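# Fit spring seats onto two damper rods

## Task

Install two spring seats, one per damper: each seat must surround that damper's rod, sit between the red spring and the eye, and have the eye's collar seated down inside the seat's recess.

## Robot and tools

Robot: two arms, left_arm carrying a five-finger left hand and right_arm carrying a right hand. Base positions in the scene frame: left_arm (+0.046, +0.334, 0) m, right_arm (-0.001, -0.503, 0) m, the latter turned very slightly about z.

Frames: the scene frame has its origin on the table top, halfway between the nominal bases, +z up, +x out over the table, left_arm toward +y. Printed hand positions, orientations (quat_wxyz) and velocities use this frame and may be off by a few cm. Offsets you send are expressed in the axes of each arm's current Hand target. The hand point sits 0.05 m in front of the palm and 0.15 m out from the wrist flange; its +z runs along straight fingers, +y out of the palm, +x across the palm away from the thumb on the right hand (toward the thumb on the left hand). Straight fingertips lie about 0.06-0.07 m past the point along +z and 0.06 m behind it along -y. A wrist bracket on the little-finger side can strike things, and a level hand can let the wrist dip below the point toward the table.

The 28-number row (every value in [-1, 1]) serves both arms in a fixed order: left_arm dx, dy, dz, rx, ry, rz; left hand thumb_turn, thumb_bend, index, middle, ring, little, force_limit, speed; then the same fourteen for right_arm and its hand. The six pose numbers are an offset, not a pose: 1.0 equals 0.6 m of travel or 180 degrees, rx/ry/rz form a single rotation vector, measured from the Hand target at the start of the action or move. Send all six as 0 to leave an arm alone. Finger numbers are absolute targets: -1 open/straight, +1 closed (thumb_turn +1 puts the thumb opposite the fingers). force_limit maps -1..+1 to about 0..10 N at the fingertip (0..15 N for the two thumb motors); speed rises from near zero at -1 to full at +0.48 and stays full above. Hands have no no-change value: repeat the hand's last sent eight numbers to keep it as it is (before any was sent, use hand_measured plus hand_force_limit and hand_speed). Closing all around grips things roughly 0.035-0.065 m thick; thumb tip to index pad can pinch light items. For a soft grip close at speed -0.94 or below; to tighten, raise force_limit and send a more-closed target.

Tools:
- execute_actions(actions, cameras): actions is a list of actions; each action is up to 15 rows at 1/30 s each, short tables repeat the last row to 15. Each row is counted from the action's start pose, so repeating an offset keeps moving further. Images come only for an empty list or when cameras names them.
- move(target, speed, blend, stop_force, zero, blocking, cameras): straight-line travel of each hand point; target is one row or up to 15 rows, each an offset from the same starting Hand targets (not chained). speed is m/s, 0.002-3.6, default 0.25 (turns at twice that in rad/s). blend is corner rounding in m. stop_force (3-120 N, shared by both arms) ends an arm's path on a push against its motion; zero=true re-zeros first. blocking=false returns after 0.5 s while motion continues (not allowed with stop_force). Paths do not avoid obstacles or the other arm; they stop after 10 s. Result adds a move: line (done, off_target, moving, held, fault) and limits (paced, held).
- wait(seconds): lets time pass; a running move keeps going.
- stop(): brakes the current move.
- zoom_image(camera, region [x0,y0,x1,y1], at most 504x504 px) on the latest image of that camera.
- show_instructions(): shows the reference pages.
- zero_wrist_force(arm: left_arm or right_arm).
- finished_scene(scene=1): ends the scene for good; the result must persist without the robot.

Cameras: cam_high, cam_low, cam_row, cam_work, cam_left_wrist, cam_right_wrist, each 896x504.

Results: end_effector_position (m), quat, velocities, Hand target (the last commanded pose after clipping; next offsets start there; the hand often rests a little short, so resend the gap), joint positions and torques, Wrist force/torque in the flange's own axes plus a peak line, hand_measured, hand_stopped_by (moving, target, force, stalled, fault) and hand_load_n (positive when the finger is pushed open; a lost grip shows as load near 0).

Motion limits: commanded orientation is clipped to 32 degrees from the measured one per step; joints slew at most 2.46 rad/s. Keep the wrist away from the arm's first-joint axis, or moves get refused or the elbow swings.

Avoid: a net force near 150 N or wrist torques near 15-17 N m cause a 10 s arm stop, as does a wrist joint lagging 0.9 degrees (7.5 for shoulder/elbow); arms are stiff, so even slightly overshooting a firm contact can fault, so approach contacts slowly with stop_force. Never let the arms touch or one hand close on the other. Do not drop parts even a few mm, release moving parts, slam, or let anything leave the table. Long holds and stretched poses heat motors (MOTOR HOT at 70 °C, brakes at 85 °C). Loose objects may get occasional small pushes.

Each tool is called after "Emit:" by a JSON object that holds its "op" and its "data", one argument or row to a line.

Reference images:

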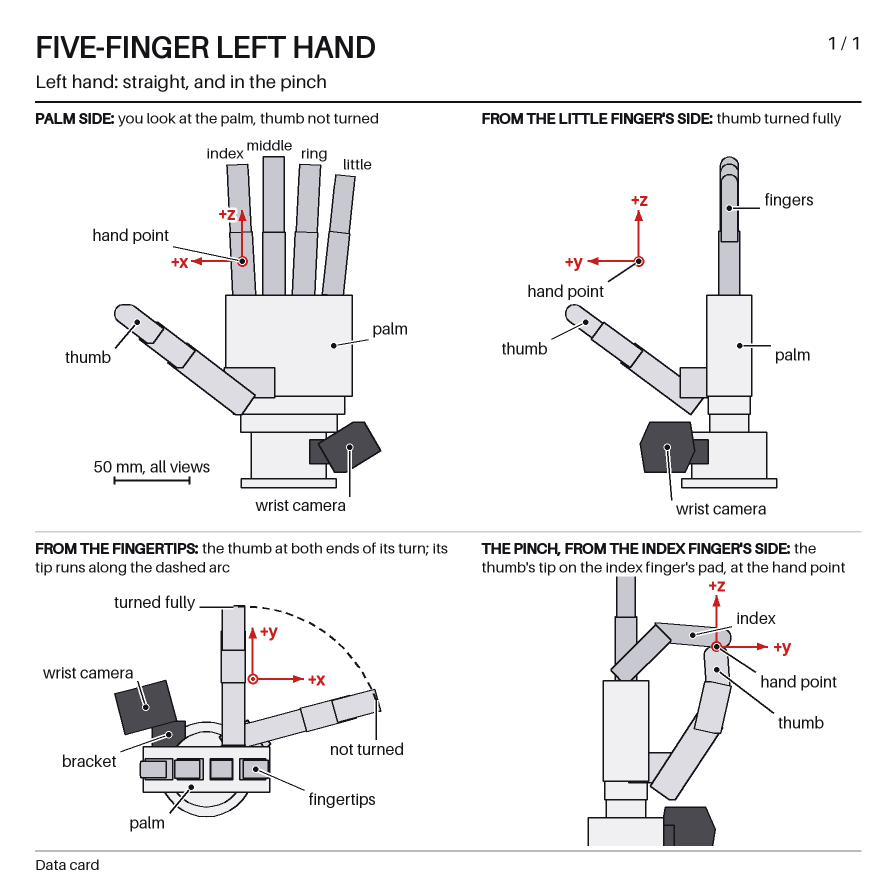

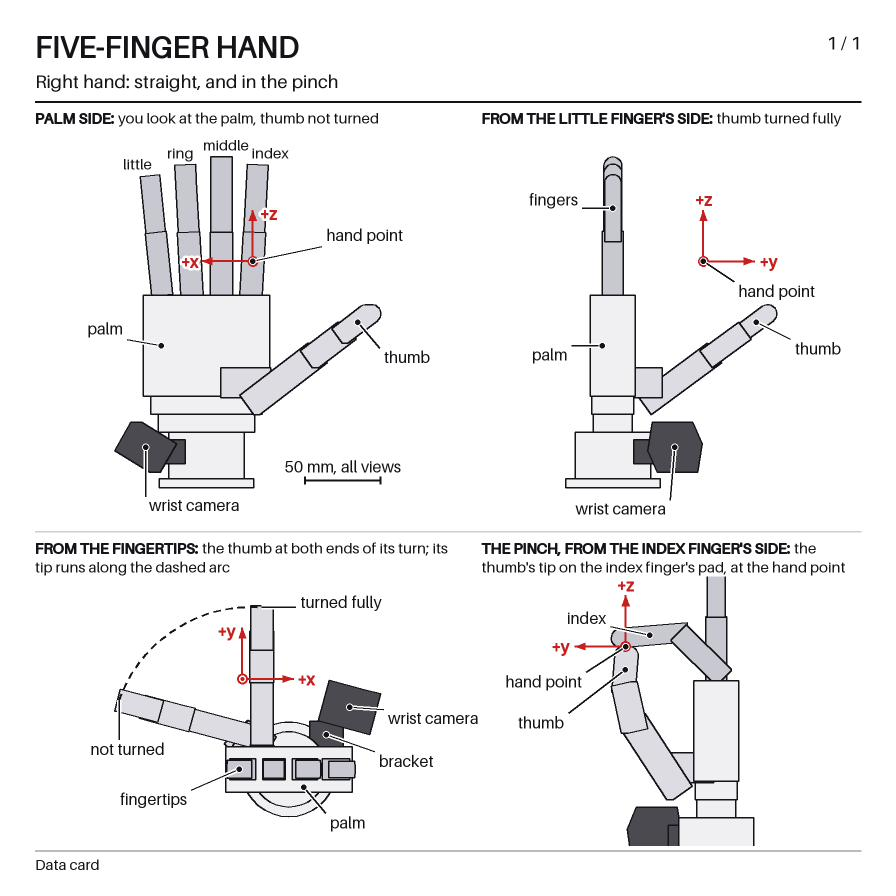

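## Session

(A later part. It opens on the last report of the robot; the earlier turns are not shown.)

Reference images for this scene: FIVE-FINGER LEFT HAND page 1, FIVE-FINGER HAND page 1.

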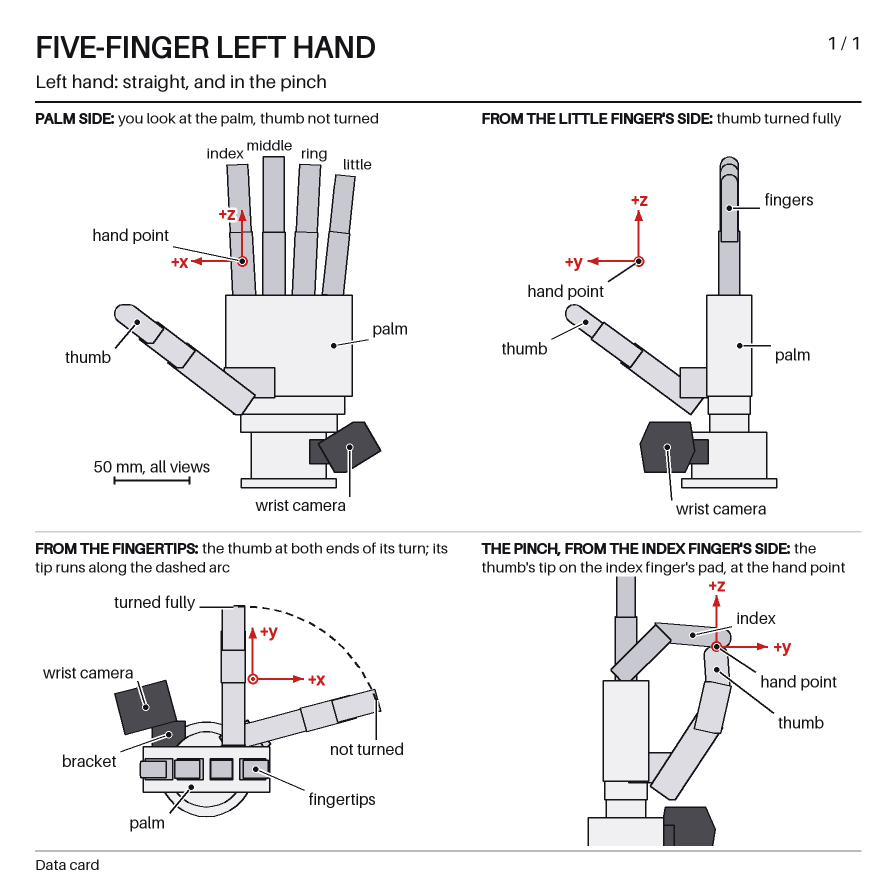

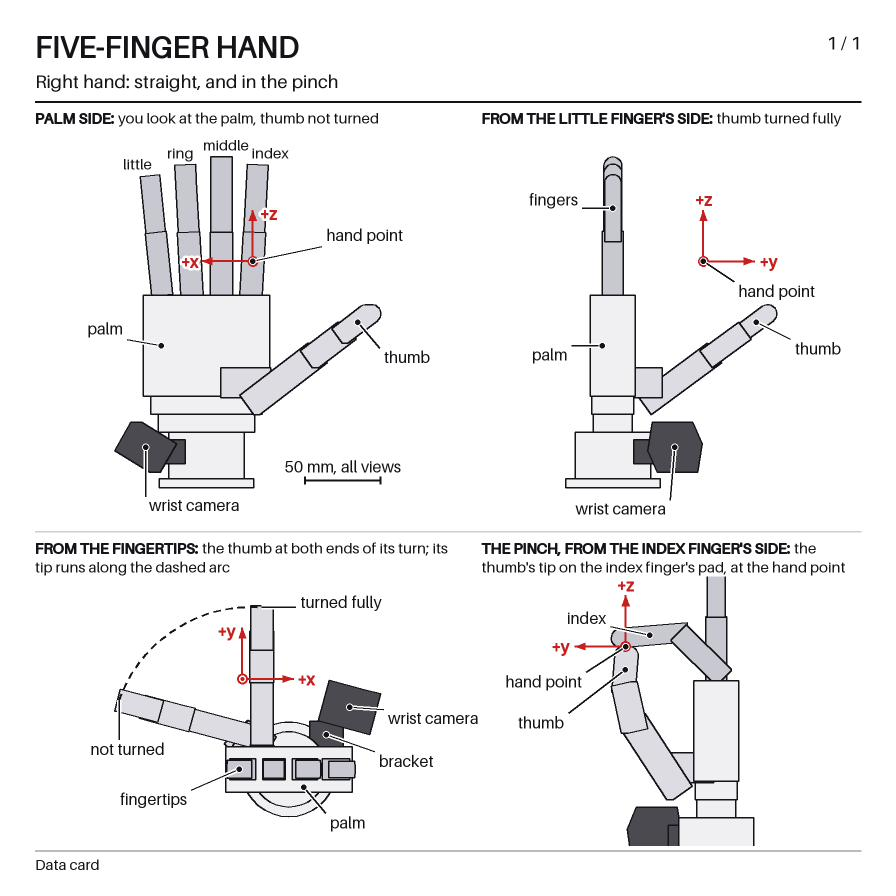

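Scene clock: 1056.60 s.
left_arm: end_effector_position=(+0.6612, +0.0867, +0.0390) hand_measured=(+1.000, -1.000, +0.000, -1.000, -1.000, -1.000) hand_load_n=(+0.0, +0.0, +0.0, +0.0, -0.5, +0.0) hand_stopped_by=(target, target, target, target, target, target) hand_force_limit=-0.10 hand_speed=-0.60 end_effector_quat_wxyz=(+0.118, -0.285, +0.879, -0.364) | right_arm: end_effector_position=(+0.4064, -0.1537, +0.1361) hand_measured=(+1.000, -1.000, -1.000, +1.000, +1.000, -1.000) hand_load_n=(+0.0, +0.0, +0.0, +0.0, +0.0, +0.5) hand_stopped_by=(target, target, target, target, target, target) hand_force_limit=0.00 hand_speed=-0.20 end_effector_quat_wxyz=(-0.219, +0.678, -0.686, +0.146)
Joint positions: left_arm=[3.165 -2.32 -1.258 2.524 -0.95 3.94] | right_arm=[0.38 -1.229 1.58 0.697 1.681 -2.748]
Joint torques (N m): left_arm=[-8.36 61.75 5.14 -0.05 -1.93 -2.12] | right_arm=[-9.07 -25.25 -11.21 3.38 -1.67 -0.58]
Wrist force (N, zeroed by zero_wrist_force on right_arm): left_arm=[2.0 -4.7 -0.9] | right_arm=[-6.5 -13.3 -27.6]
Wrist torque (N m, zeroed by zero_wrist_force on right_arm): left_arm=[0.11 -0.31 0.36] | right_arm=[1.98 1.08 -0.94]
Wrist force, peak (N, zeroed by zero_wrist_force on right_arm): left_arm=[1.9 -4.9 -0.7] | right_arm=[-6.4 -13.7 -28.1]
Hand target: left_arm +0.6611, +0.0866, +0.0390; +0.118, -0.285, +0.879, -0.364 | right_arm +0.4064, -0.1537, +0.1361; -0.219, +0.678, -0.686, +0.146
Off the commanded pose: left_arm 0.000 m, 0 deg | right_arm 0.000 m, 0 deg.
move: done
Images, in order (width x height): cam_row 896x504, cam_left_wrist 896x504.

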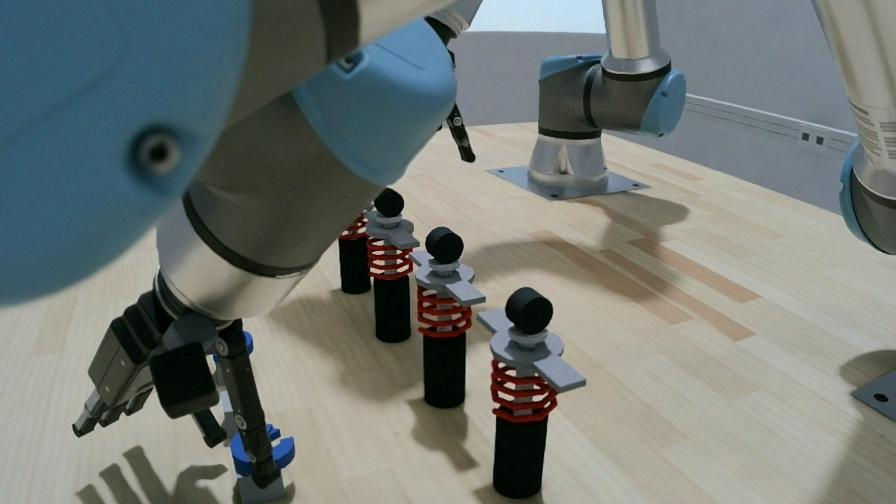

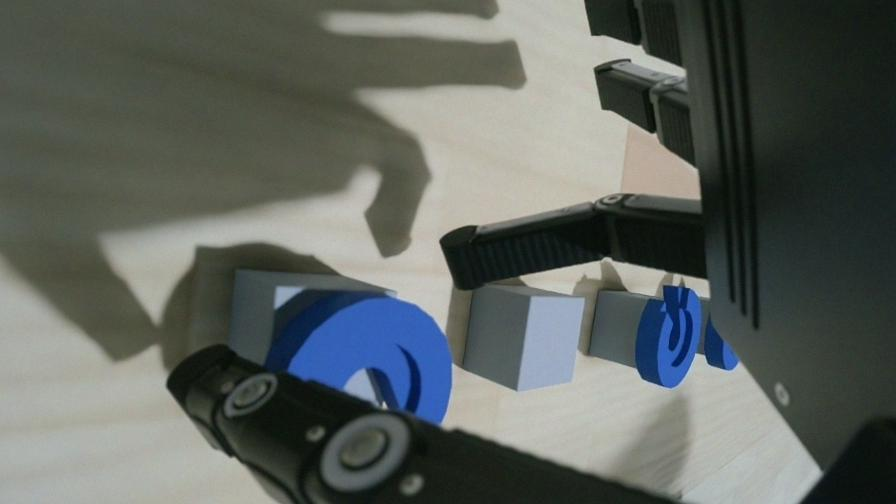

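Emit:
{"op": "move", "data": {
  "target": [0.0048,0.0007,-0.0007,0,0,0,1,-1,0,-1,-1,-1,-0.1,-0.6,0,0,0,0,0,0,1,-1,-1,1,1,-1,0,-0.2],
  "speed": 0.02
}}

Emit:
{"op": "move", "data": {
  "target": [0,0,0,0,0,0,1,-1,0.4,-1,-1,-1,-0.6,-0.94,0,0,0,0,0,0,1,-1,-1,1,1,-1,0,-0.2],
  "cameras": ["cam_left_wrist","cam_row"]
}}

Emit:
{"op": "zoom_image", "data": {
  "camera": "cam_left_wrist",
  "region": [150, 220, 500, 450]
}}

Scene clock: 1062.10 s.
left_arm: end_effector_position=(+0.6585, +0.0855, +0.0390) hand_measured=(+1.000, -1.000, +0.000, -1.000, -1.000, -1.000) hand_load_n=(+0.0, +0.0, +0.0, +0.0, -0.5, +0.0) hand_stopped_by=(target, target, target, target, target, target) hand_force_limit=-0.10 hand_speed=-0.60 end_effector_quat_wxyz=(+0.118, -0.285, +0.879, -0.364) | right_arm: end_effector_position=(+0.4064, -0.1537, +0.1361) hand_measured=(+1.000, -1.000, -1.000, +1.000, +1.000, -1.000) hand_load_n=(+0.0, +0.0, +0.0, +0.0, +0.0, +0.0) hand_stopped_by=(target, target, target, target, target, target) hand_force_limit=0.00 hand_speed=-0.20 end_effector_quat_wxyz=(-0.219, +0.678, -0.686, +0.146)
Joint positions: left_arm=[3.163 -2.314 -1.268 2.529 -0.951 3.937] | right_arm=[0.38 -1.229 1.58 0.697 1.681 -2.748]
Joint torques (N m): left_arm=[-8.5 60.97 4.49 0.22 -1.88 -2.21] | right_arm=[-8.55 -24.33 -12.46 3.29 -1.72 -0.41]
Wrist force (N, zeroed by zero_wrist_force on right_arm): left_arm=[1.9 -4.6 -1.0] | right_arm=[-6.4 -13.5 -27.4]
Wrist torque (N m, zeroed by zero_wrist_force on right_arm): left_arm=[0.12 -0.30 0.35] | right_arm=[1.94 1.06 -0.94]
Wrist force, peak (N, zeroed by zero_wrist_force on right_arm): left_arm=[1.8 -5.0 -1.0] | right_arm=[-6.4 -13.6 -27.9]
Hand target: left_arm +0.6584, +0.0854, +0.0390; +0.118, -0.285, +0.879, -0.364 | right_arm +0.4064, -0.1537, +0.1361; -0.219, +0.678, -0.686, +0.146
Off the commanded pose: left_arm 0.000 m, 0 deg | right_arm 0.000 m, 0 deg.
move: done

Scene clock: 1064.10 s.
left_arm: end_effector_position=(+0.6584, +0.0854, +0.0390) hand_measured=(+1.000, -1.000, +0.292, -1.000, -1.000, -1.000) hand_load_n=(-1.0, +0.5, +3.0, +0.0, +0.0, +0.0) hand_stopped_by=(target, target, force, target, target, target) hand_force_limit=-0.60 hand_speed=-0.94 end_effector_quat_wxyz=(+0.118, -0.285, +0.879, -0.364) | right_arm: end_effector_position=(+0.4064, -0.1537, +0.1361) hand_measured=(+1.000, -1.000, -1.000, +1.000, +1.000, -1.000) hand_load_n=(+0.0, +0.0, +0.0, +0.0, +0.0, +0.5) hand_stopped_by=(target, target, target, target, target, target) hand_force_limit=0.00 hand_speed=-0.20 end_effector_quat_wxyz=(-0.219, +0.678, -0.686, +0.146)
Joint positions: left_arm=[3.163 -2.314 -1.269 2.529 -0.951 3.937] | right_arm=[0.38 -1.229 1.58 0.697 1.681 -2.748]
Joint torques (N m): left_arm=[-8.32 60.73 4.14 0.06 -1.77 -2.24] | right_arm=[-8.18 -24.97 -11.85 3.22 -1.7 -0.36]
Wrist force (N, zeroed by zero_wrist_force on right_arm): left_arm=[1.8 -4.6 -0.8] | right_arm=[-6.3 -13.6 -27.7]
Wrist torque (N m, zeroed by zero_wrist_force on right_arm): left_arm=[0.10 -0.27 0.35] | right_arm=[1.95 1.05 -0.93]
Wrist force, peak (N, zeroed by zero_wrist_force on right_arm): left_arm=[1.8 -4.9 -0.8] | right_arm=[-6.8 -13.7 -27.9]
Hand target: left_arm +0.6584, +0.0854, +0.0390; +0.118, -0.285, +0.879, -0.364 | right_arm +0.4064, -0.1537, +0.1361; -0.219, +0.678, -0.686, +0.146
Off the commanded pose: left_arm 0.000 m, 0 deg | right_arm 0.000 m, 0 deg.
move: done
Images, in order (width x height): cam_row 896x504, cam_left_wrist 896x504.

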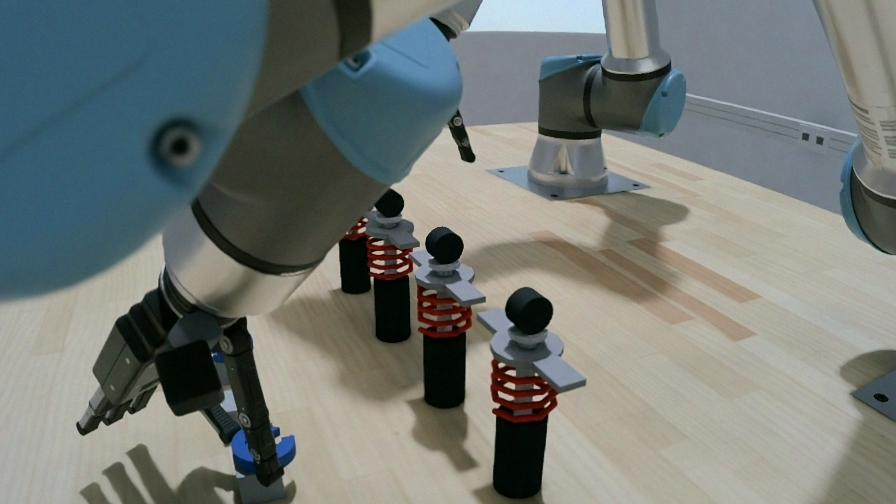

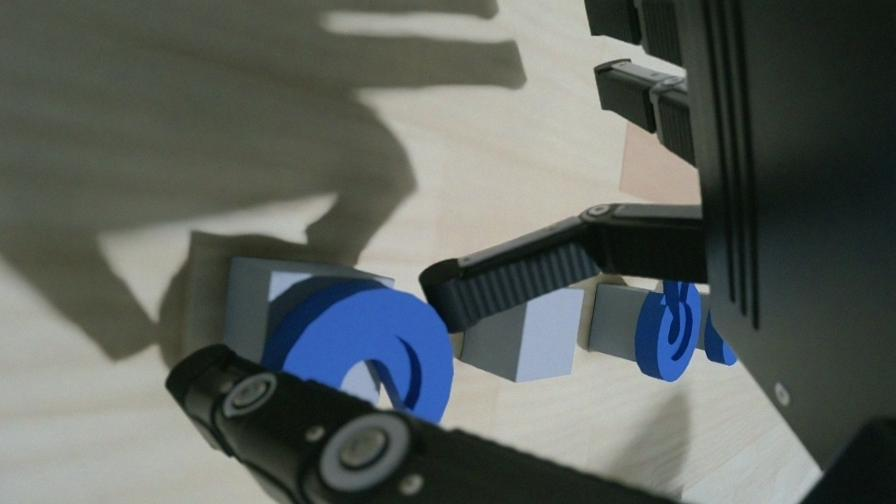

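Scaled by 1.440.

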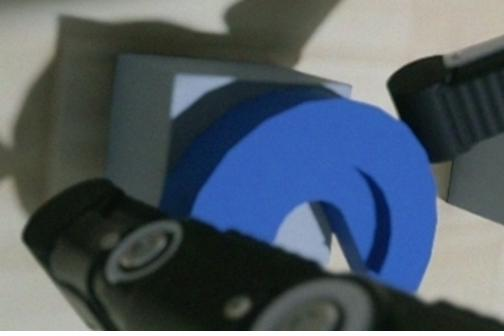

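Emit:
{"op": "execute_actions", "data": {
  "actions": [
    [[0,0,0,0,0,0,1,-1,0.6,-1,-1,-1,-0.1,-0.9,0,0,0,0,0,0,1,-1,-1,1,1,-1,0,-0.2]]
  ],
  "cameras": ["cam_left_wrist","cam_work"]
}}

Scene clock: 1084.57 s.
left_arm: end_effector_position=(+0.6584, +0.0854, +0.0390) hand_measured=(+1.000, -1.000, +0.300, -1.000, -1.000, -1.000) hand_load_n=(-1.5, +1.0, +4.5, +0.0, -0.5, +0.0) hand_stopped_by=(target, target, force, target, target, target) hand_force_limit=-0.10 hand_speed=-0.90 end_effector_quat_wxyz=(+0.118, -0.285, +0.879, -0.364) | right_arm: end_effector_position=(+0.4064, -0.1537, +0.1361) hand_measured=(+1.000, -1.000, -1.000, +1.000, +1.000, -1.000) hand_load_n=(+0.0, +0.0, +0.0, +0.0, +0.0, +0.0) hand_stopped_by=(target, target, target, target, target, target) hand_force_limit=0.00 hand_speed=-0.20 end_effector_quat_wxyz=(-0.219, +0.678, -0.686, +0.146)
Joint positions: left_arm=[3.163 -2.314 -1.269 2.529 -0.951 3.937] | right_arm=[0.38 -1.229 1.58 0.697 1.681 -2.748]
Joint torques (N m): left_arm=[-6.83 60.87 4.6 -0.38 -1.68 -2.11] | right_arm=[-8.48 -23.92 -10.89 2.94 -1.66 -0.44]
Wrist force (N, zeroed by zero_wrist_force on right_arm): left_arm=[1.9 -4.5 -1.0] | right_arm=[-6.4 -13.6 -27.5]
Wrist torque (N m, zeroed by zero_wrist_force on right_arm): left_arm=[0.13 -0.28 0.35] | right_arm=[1.94 1.07 -0.94]
Wrist force, peak (N, zeroed by zero_wrist_force on right_arm): left_arm=[1.8 -4.9 -0.9] | right_arm=[-6.6 -13.7 -27.9]
Hand target: left_arm +0.6584, +0.0854, +0.0390; +0.118, -0.285, +0.879, -0.364 | right_arm +0.4064, -0.1537, +0.1361; -0.219, +0.678, -0.686, +0.146
Off the commanded pose: left_arm 0.000 m, 0 deg | right_arm 0.000 m, 0 deg.
Step readings (end_effector_position of left_arm | right_arm):
0: (+0.6584, +0.0854, +0.0390) | (+0.4064, -0.1537, +0.1361)
1: (+0.6584, +0.0854, +0.0390) | (+0.4064, -0.1537, +0.1361)
2: (+0.6584, +0.0854, +0.0390) | (+0.4064, -0.1537, +0.1361)
4: (+0.6584, +0.0854, +0.0390) | (+0.4064, -0.1537, +0.1361)
8: (+0.6584, +0.0854, +0.0390) | (+0.4064, -0.1537, +0.1361)
15: (+0.6584, +0.0854, +0.0390) | (+0.4064, -0.1537, +0.1361)
Images, in order (width x height): cam_work 896x504, cam_left_wrist 896x504.

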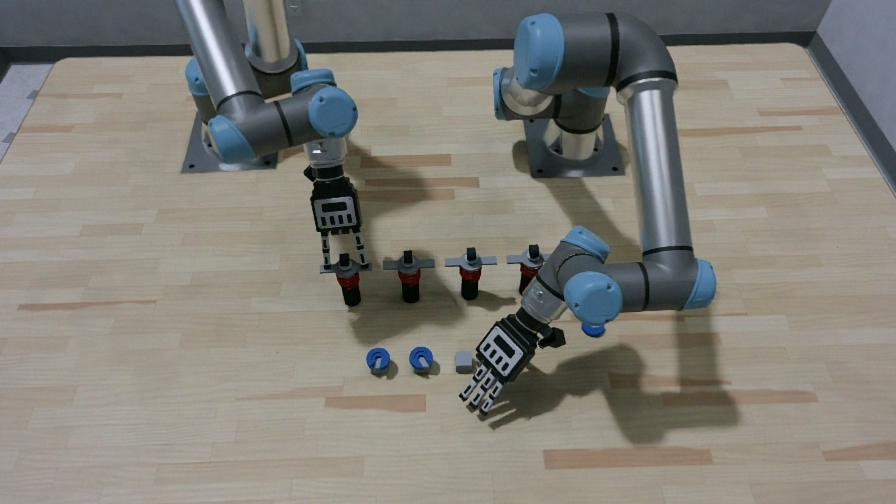

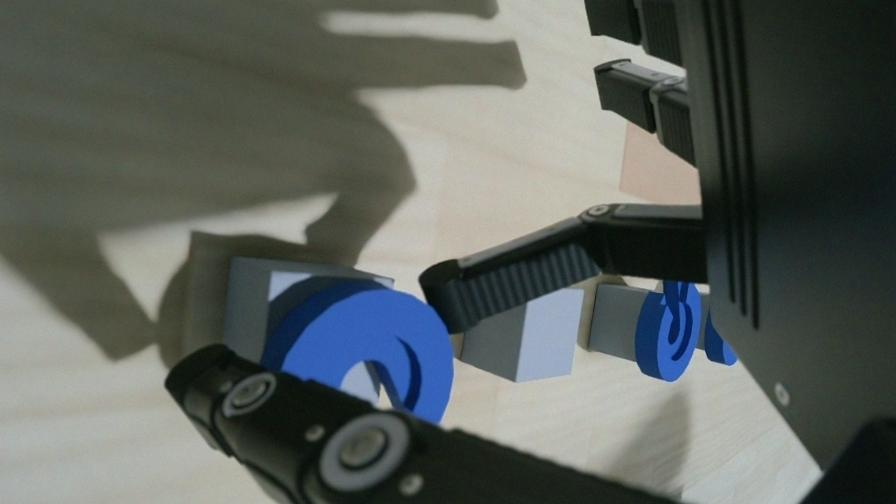

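Emit:
{"op": "move", "data": {
  "target": [
    [0,-0.0354,-0.0354,0,0,0,1,-1,0.6,-1,-1,-1,-0.1,-0.9,0,0,0,0,0,0,1,-1,-1,1,1,-1,0,-0.2],
    [0,-0.0955,-0.0955,0,0.0943,0.0943,1,-1,0.6,-1,-1,-1,-0.1,-0.9,0,0,0,0,0,0,1,-1,-1,1,1,-1,0,-0.2]
  ],
  "speed": [0.05, 0.12],
  "blend": [0.01, 0],
  "cameras": ["cam_left_wrist","cam_work","cam_low"]
}}

Scene clock: 1090.67 s.
left_arm: end_effector_position=(+0.6584, +0.0854, +0.1200) hand_measured=(+1.000, -1.000, +0.300, -1.000, -1.000, -1.000) hand_load_n=(-1.5, +1.0, +4.5, +0.0, +0.0, +0.0) hand_stopped_by=(target, target, force, target, target, target) hand_force_limit=-0.10 hand_speed=-0.90 end_effector_quat_wxyz=(+0.040, -0.096, +0.919, -0.380) | right_arm: end_effector_position=(+0.4064, -0.1537, +0.1361) hand_measured=(+1.000, -1.000, -1.000, +1.000, +1.000, -1.000) hand_load_n=(+0.0, +0.0, +0.5, +0.0, +0.0, +0.0) hand_stopped_by=(target, target, target, target, target, target) hand_force_limit=0.00 hand_speed=-0.20 end_effector_quat_wxyz=(-0.219, +0.678, -0.686, +0.146)
Joint positions: left_arm=[3.179 -2.439 -0.909 1.947 -0.801 4.472] | right_arm=[0.38 -1.229 1.58 0.697 1.681 -2.748]
Joint torques (N m): left_arm=[-7.59 46.35 30.53 -4 3.98 2.16] | right_arm=[-7.56 -24.71 -11.29 2.7 -1.63 -0.47]
Wrist force (N, zeroed by zero_wrist_force on right_arm): left_arm=[1.7 -5.1 -0.6] | right_arm=[-6.4 -13.5 -27.7]
Wrist torque (N m, zeroed by zero_wrist_force on right_arm): left_arm=[0.06 -0.24 0.23] | right_arm=[1.95 1.07 -0.94]
Wrist force, peak (N, zeroed by zero_wrist_force on right_arm): left_arm=[1.7 -5.2 -0.6] | right_arm=[-6.4 -13.9 -28.0]
Hand target: left_arm +0.6584, +0.0854, +0.1200; +0.040, -0.096, +0.919, -0.380 | right_arm +0.4064, -0.1537, +0.1361; -0.219, +0.678, -0.686, +0.146
Off the commanded pose: left_arm 0.000 m, 0 deg | right_arm 0.000 m, 0 deg.
move: done
Images, in order (width x height): cam_low 896x504, cam_work 896x504, cam_left_wrist 896x504.

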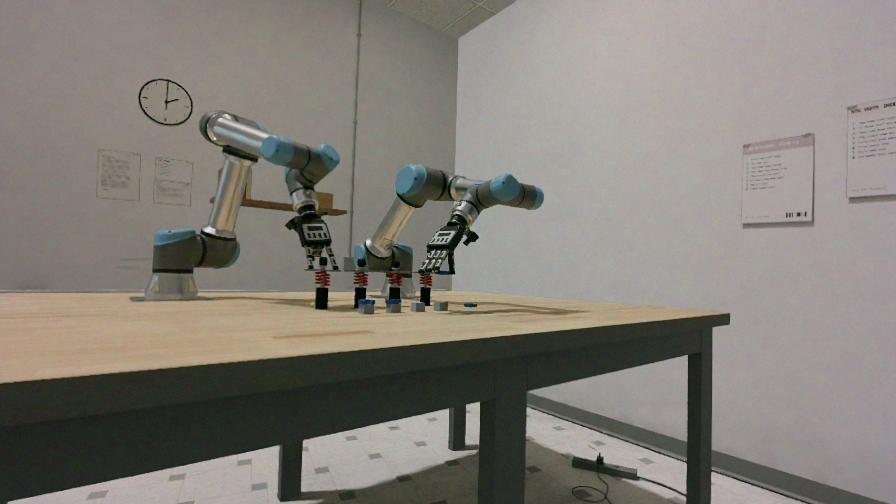

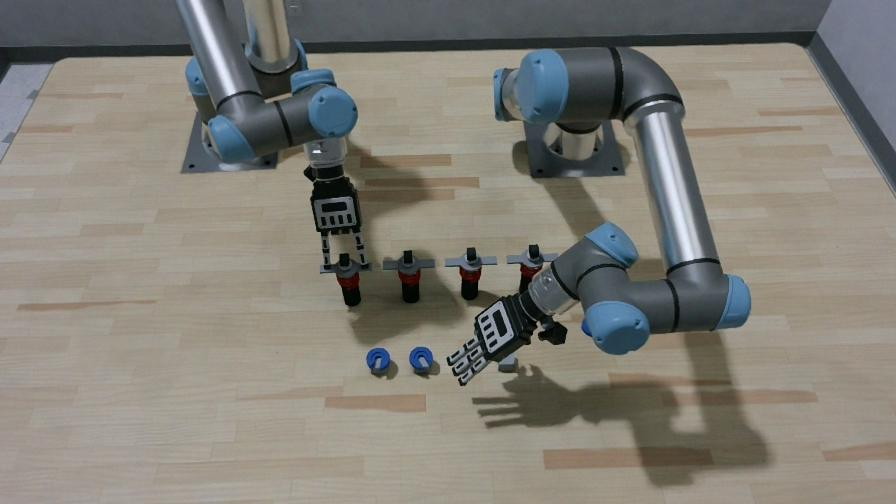

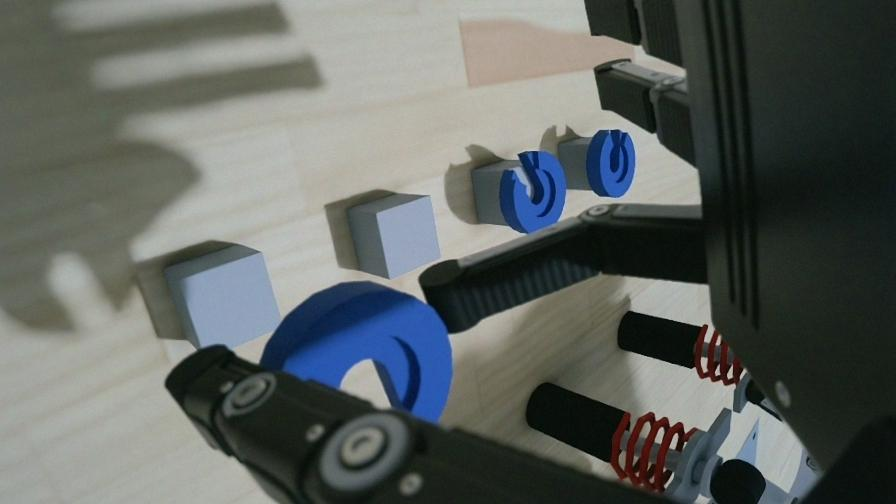

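Emit:
{"op": "move", "data": {
  "target": [0.2325,-0.3468,0.3114,0,0,0,1,-1,0.6,-1,-1,-1,-0.1,-0.9,0.00137,0.00663,0.01147,0,0,0,1,-1,-1,1,1,-1,0,-0.2],
  "speed": 0.15,
  "cameras": ["cam_left_wrist","cam_work","cam_low","cam_row"]
}}

Scene clock: 1099.20 s.
left_arm: end_effector_position=(+0.5796, -0.2166, +0.1348) hand_measured=(+1.000, -1.000, +0.300, -1.000, -1.000, -1.000) hand_load_n=(-1.5, +1.0, +4.5, +0.0, +0.0, +0.0) hand_stopped_by=(target, target, force, target, target, target) hand_force_limit=-0.10 hand_speed=-0.90 end_effector_quat_wxyz=(+0.040, -0.096, +0.919, -0.380) | right_arm: end_effector_position=(+0.4064, -0.1537, +0.1281) hand_measured=(+1.000, -1.000, -1.000, +1.000, +1.000, -1.000) hand_load_n=(+0.0, +0.0, +0.0, +0.0, +0.0, +0.5) hand_stopped_by=(target, target, target, target, target, target) hand_force_limit=0.00 hand_speed=-0.20 end_effector_quat_wxyz=(-0.219, +0.678, -0.686, +0.146)
Joint positions: left_arm=[2.684 -2.563 -0.548 2.093 -0.982 3.874] | right_arm=[0.38 -1.222 1.593 0.678 1.681 -2.748]
Joint torques (N m): left_arm=[-8.17 51.2 29.99 -2.97 -1.95 -2.19] | right_arm=[3.87 27.24 18.78 -1.39 0.01 1.56]
Wrist force (N, zeroed by zero_wrist_force on right_arm): left_arm=[1.4 -4.7 -0.7] | right_arm=[-10.4 -33.1 -84.5]
Wrist torque (N m, zeroed by zero_wrist_force on right_arm): left_arm=[0.12 -0.21 0.35] | right_arm=[5.29 3.31 -1.96]
Wrist force, peak (N, zeroed by zero_wrist_force on right_arm): left_arm=[1.9 -5.6 -0.6] | right_arm=[-10.4 -33.2 -85.0]
Hand target: left_arm +0.5796, -0.2167, +0.1348; +0.040, -0.096, +0.919, -0.380 | right_arm +0.4064, -0.1537, +0.1281; -0.219, +0.678, -0.686, +0.146
Off the commanded pose: left_arm 0.000 m, 0 deg | right_arm 0.000 m, 0 deg.
move: done
Images, in order (width x height): cam_low 896x504, cam_row 896x504, cam_work 896x504, cam_left_wrist 896x504.

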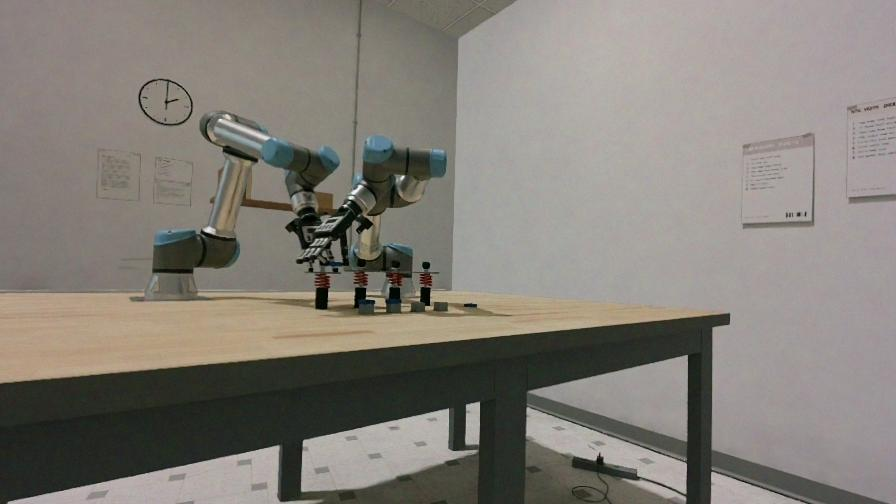

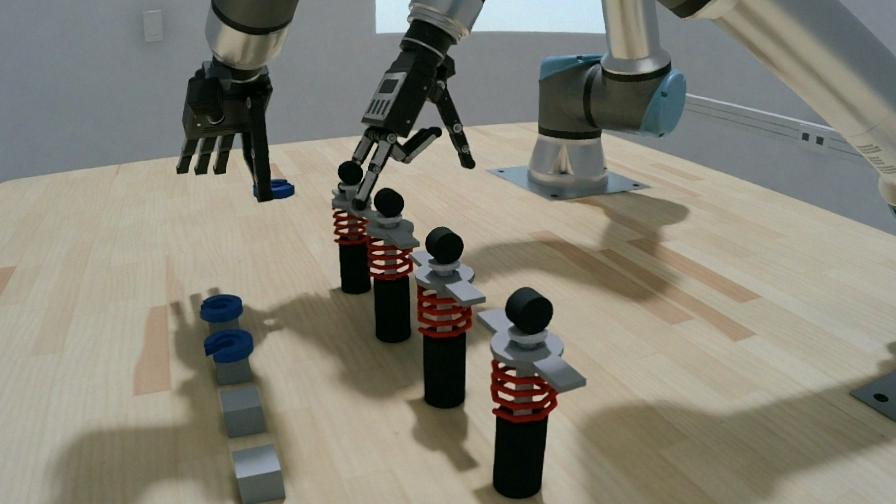

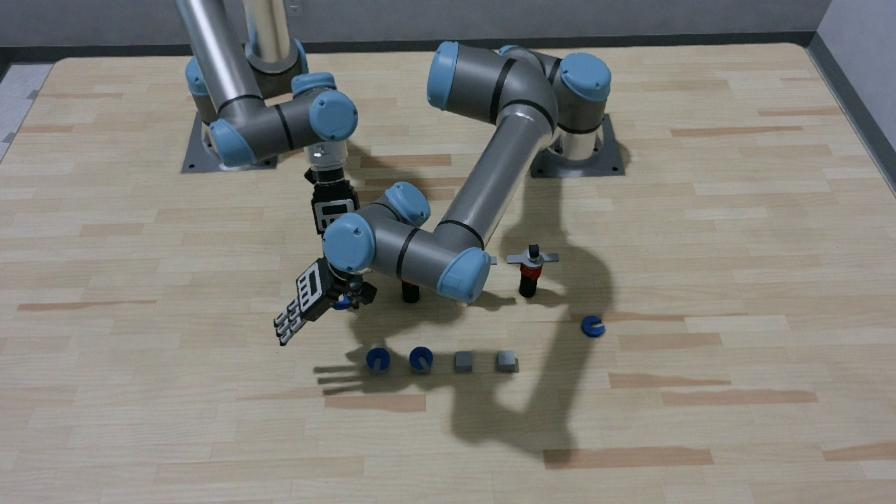

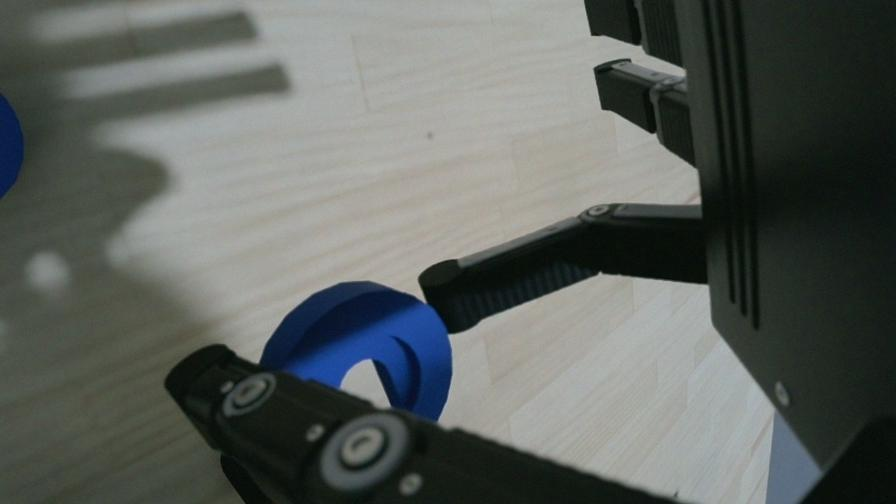

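Emit:
{"op": "move", "data": {
  "target": [0.0385,0.0250,0.0134,0,0,0,1,-1,0.6,-1,-1,-1,-0.1,-0.9,0,0,0,0,0,0,1,-1,-1,1,1,-1,0,-0.2],
  "speed": 0.06,
  "stop_force": 6,
  "cameras": ["cam_work","cam_low","cam_row"]
}}

Emit:
{"op": "zoom_image", "data": {
  "camera": "cam_low",
  "region": [290, 230, 370, 290]
}}

Emit:
{"op": "zoom_image", "data": {
  "camera": "cam_work",
  "region": [300, 240, 400, 320]
}}

Emit:
{"op": "zoom_image", "data": {
  "camera": "cam_row",
  "region": [260, 140, 380, 230]
}}

Scene clock: 1104.10 s.
left_arm: end_effector_position=(+0.5560, -0.2166, +0.1185) hand_measured=(+1.000, -1.000, +0.300, -1.000, -1.000, -1.000) hand_load_n=(-1.5, +0.5, +4.5, +0.0, +0.0, +0.0) hand_stopped_by=(target, target, force, target, target, target) hand_force_limit=-0.10 hand_speed=-0.90 end_effector_quat_wxyz=(+0.040, -0.096, +0.919, -0.380) | right_arm: end_effector_position=(+0.4064, -0.1537, +0.1281) hand_measured=(+1.000, -1.000, -1.000, +1.000, +1.000, -1.000) hand_load_n=(+0.0, -0.5, +0.5, +0.0, +0.5, +0.5) hand_stopped_by=(target, target, target, target, target, target) hand_force_limit=0.00 hand_speed=-0.20 end_effector_quat_wxyz=(-0.219, +0.678, -0.686, +0.146)
Joint positions: left_arm=[2.668 -2.488 -0.729 2.208 -0.991 3.858] | right_arm=[0.38 -1.222 1.593 0.678 1.681 -2.748]
Joint torques (N m): left_arm=[-8.27 68.71 5.45 0.16 -1.91 -2.16] | right_arm=[5.07 28.04 17.91 -1.33 0.88 1.6]
Wrist force (N, zeroed by zero_wrist_force on right_arm): left_arm=[1.3 -4.7 -0.9] | right_arm=[-10.0 -33.4 -84.5]
Wrist torque (N m, zeroed by zero_wrist_force on right_arm): left_arm=[0.14 -0.21 0.32] | right_arm=[5.27 3.27 -1.95]
Wrist force, peak (N, zeroed by zero_wrist_force on right_arm): left_arm=[1.5 -5.1 -0.9] | right_arm=[-10.2 -33.6 -85.1]
Hand target: left_arm +0.5560, -0.2166, +0.1185; +0.040, -0.096, +0.919, -0.380 | right_arm +0.4064, -0.1537, +0.1281; -0.219, +0.678, -0.686, +0.146
Off the commanded pose: left_arm 0.000 m, 0 deg | right_arm 0.000 m, 0 deg.
move: done
Images, in order (width x height): cam_low 896x504, cam_row 896x504, cam_work 896x504.

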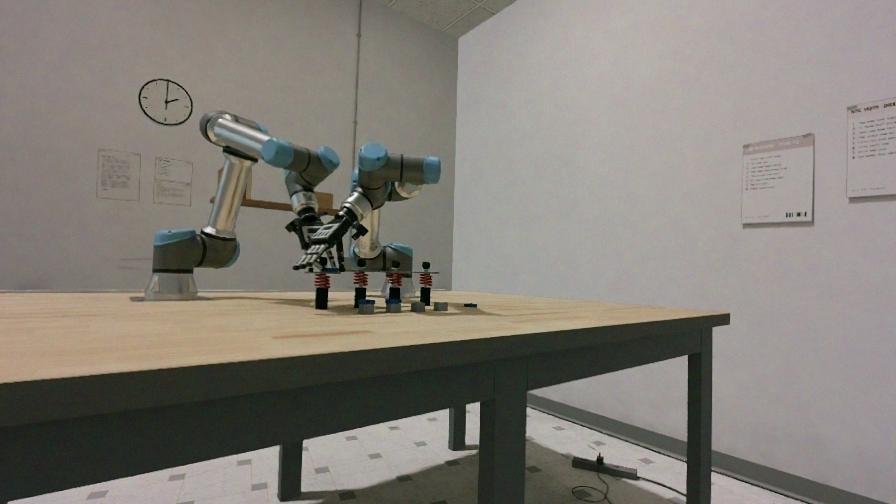

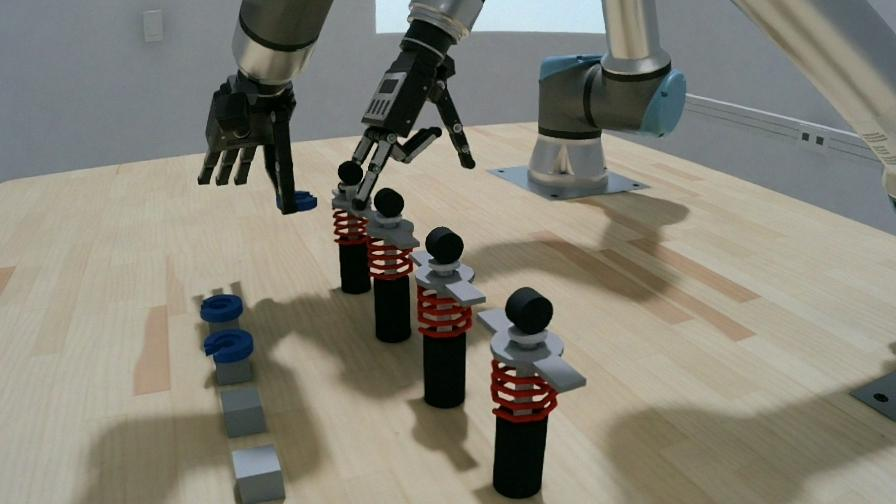

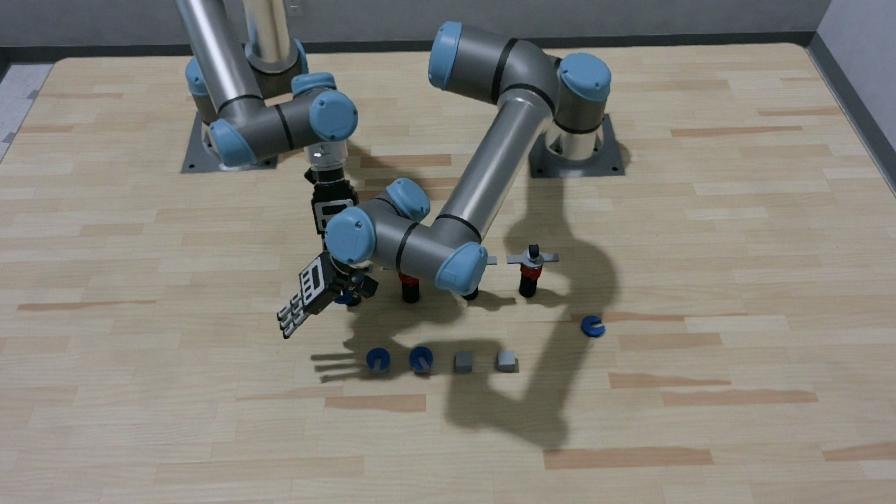

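Scaled by 6.300.

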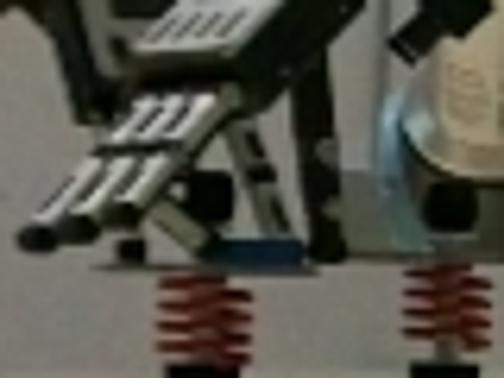

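Scaled by 5.040.

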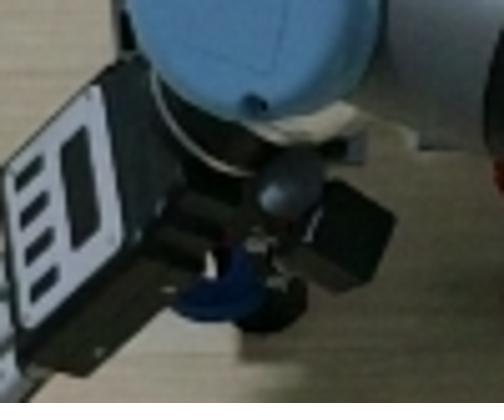

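Scaled by 4.200.

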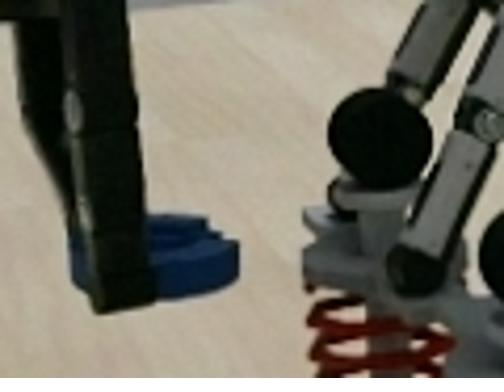

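Emit:
{"op": "zoom_image", "data": {
  "camera": "cam_low",
  "region": [300, 255, 350, 285]
}}

Emit:
{"op": "zoom_image", "data": {
  "camera": "cam_work",
  "region": [325, 270, 375, 320]
}}

Emit:
{"op": "zoom_image", "data": {
  "camera": "cam_row",
  "region": [270, 160, 370, 230]
}}

Scaled by 10.080.

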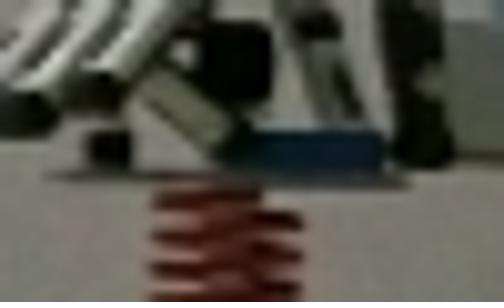

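Scaled by 10.080.

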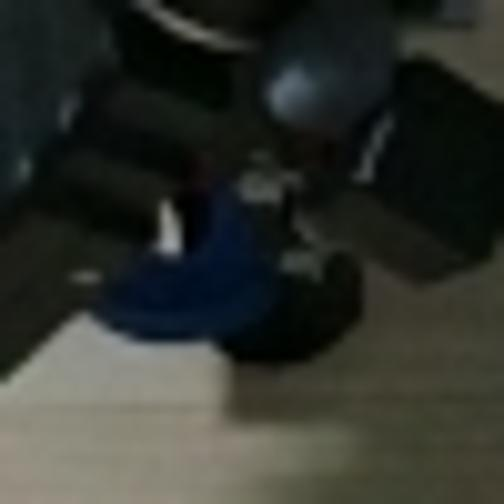

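Scaled by 5.040.

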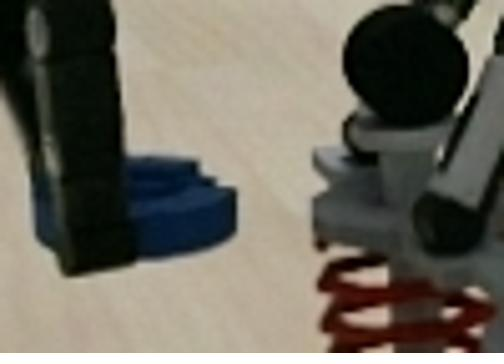

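Emit:
{"op": "zoom_image", "data": {
  "camera": "cam_work",
  "region": [330, 290, 355, 310]
}}

Emit:
{"op": "zoom_image", "data": {
  "camera": "cam_row",
  "region": [270, 180, 330, 220]
}}

Scaled by 20.160.

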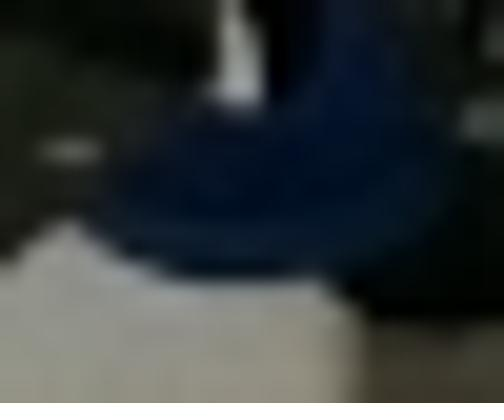

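Scaled by 8.400.

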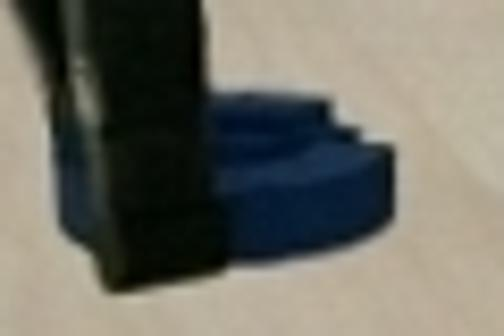

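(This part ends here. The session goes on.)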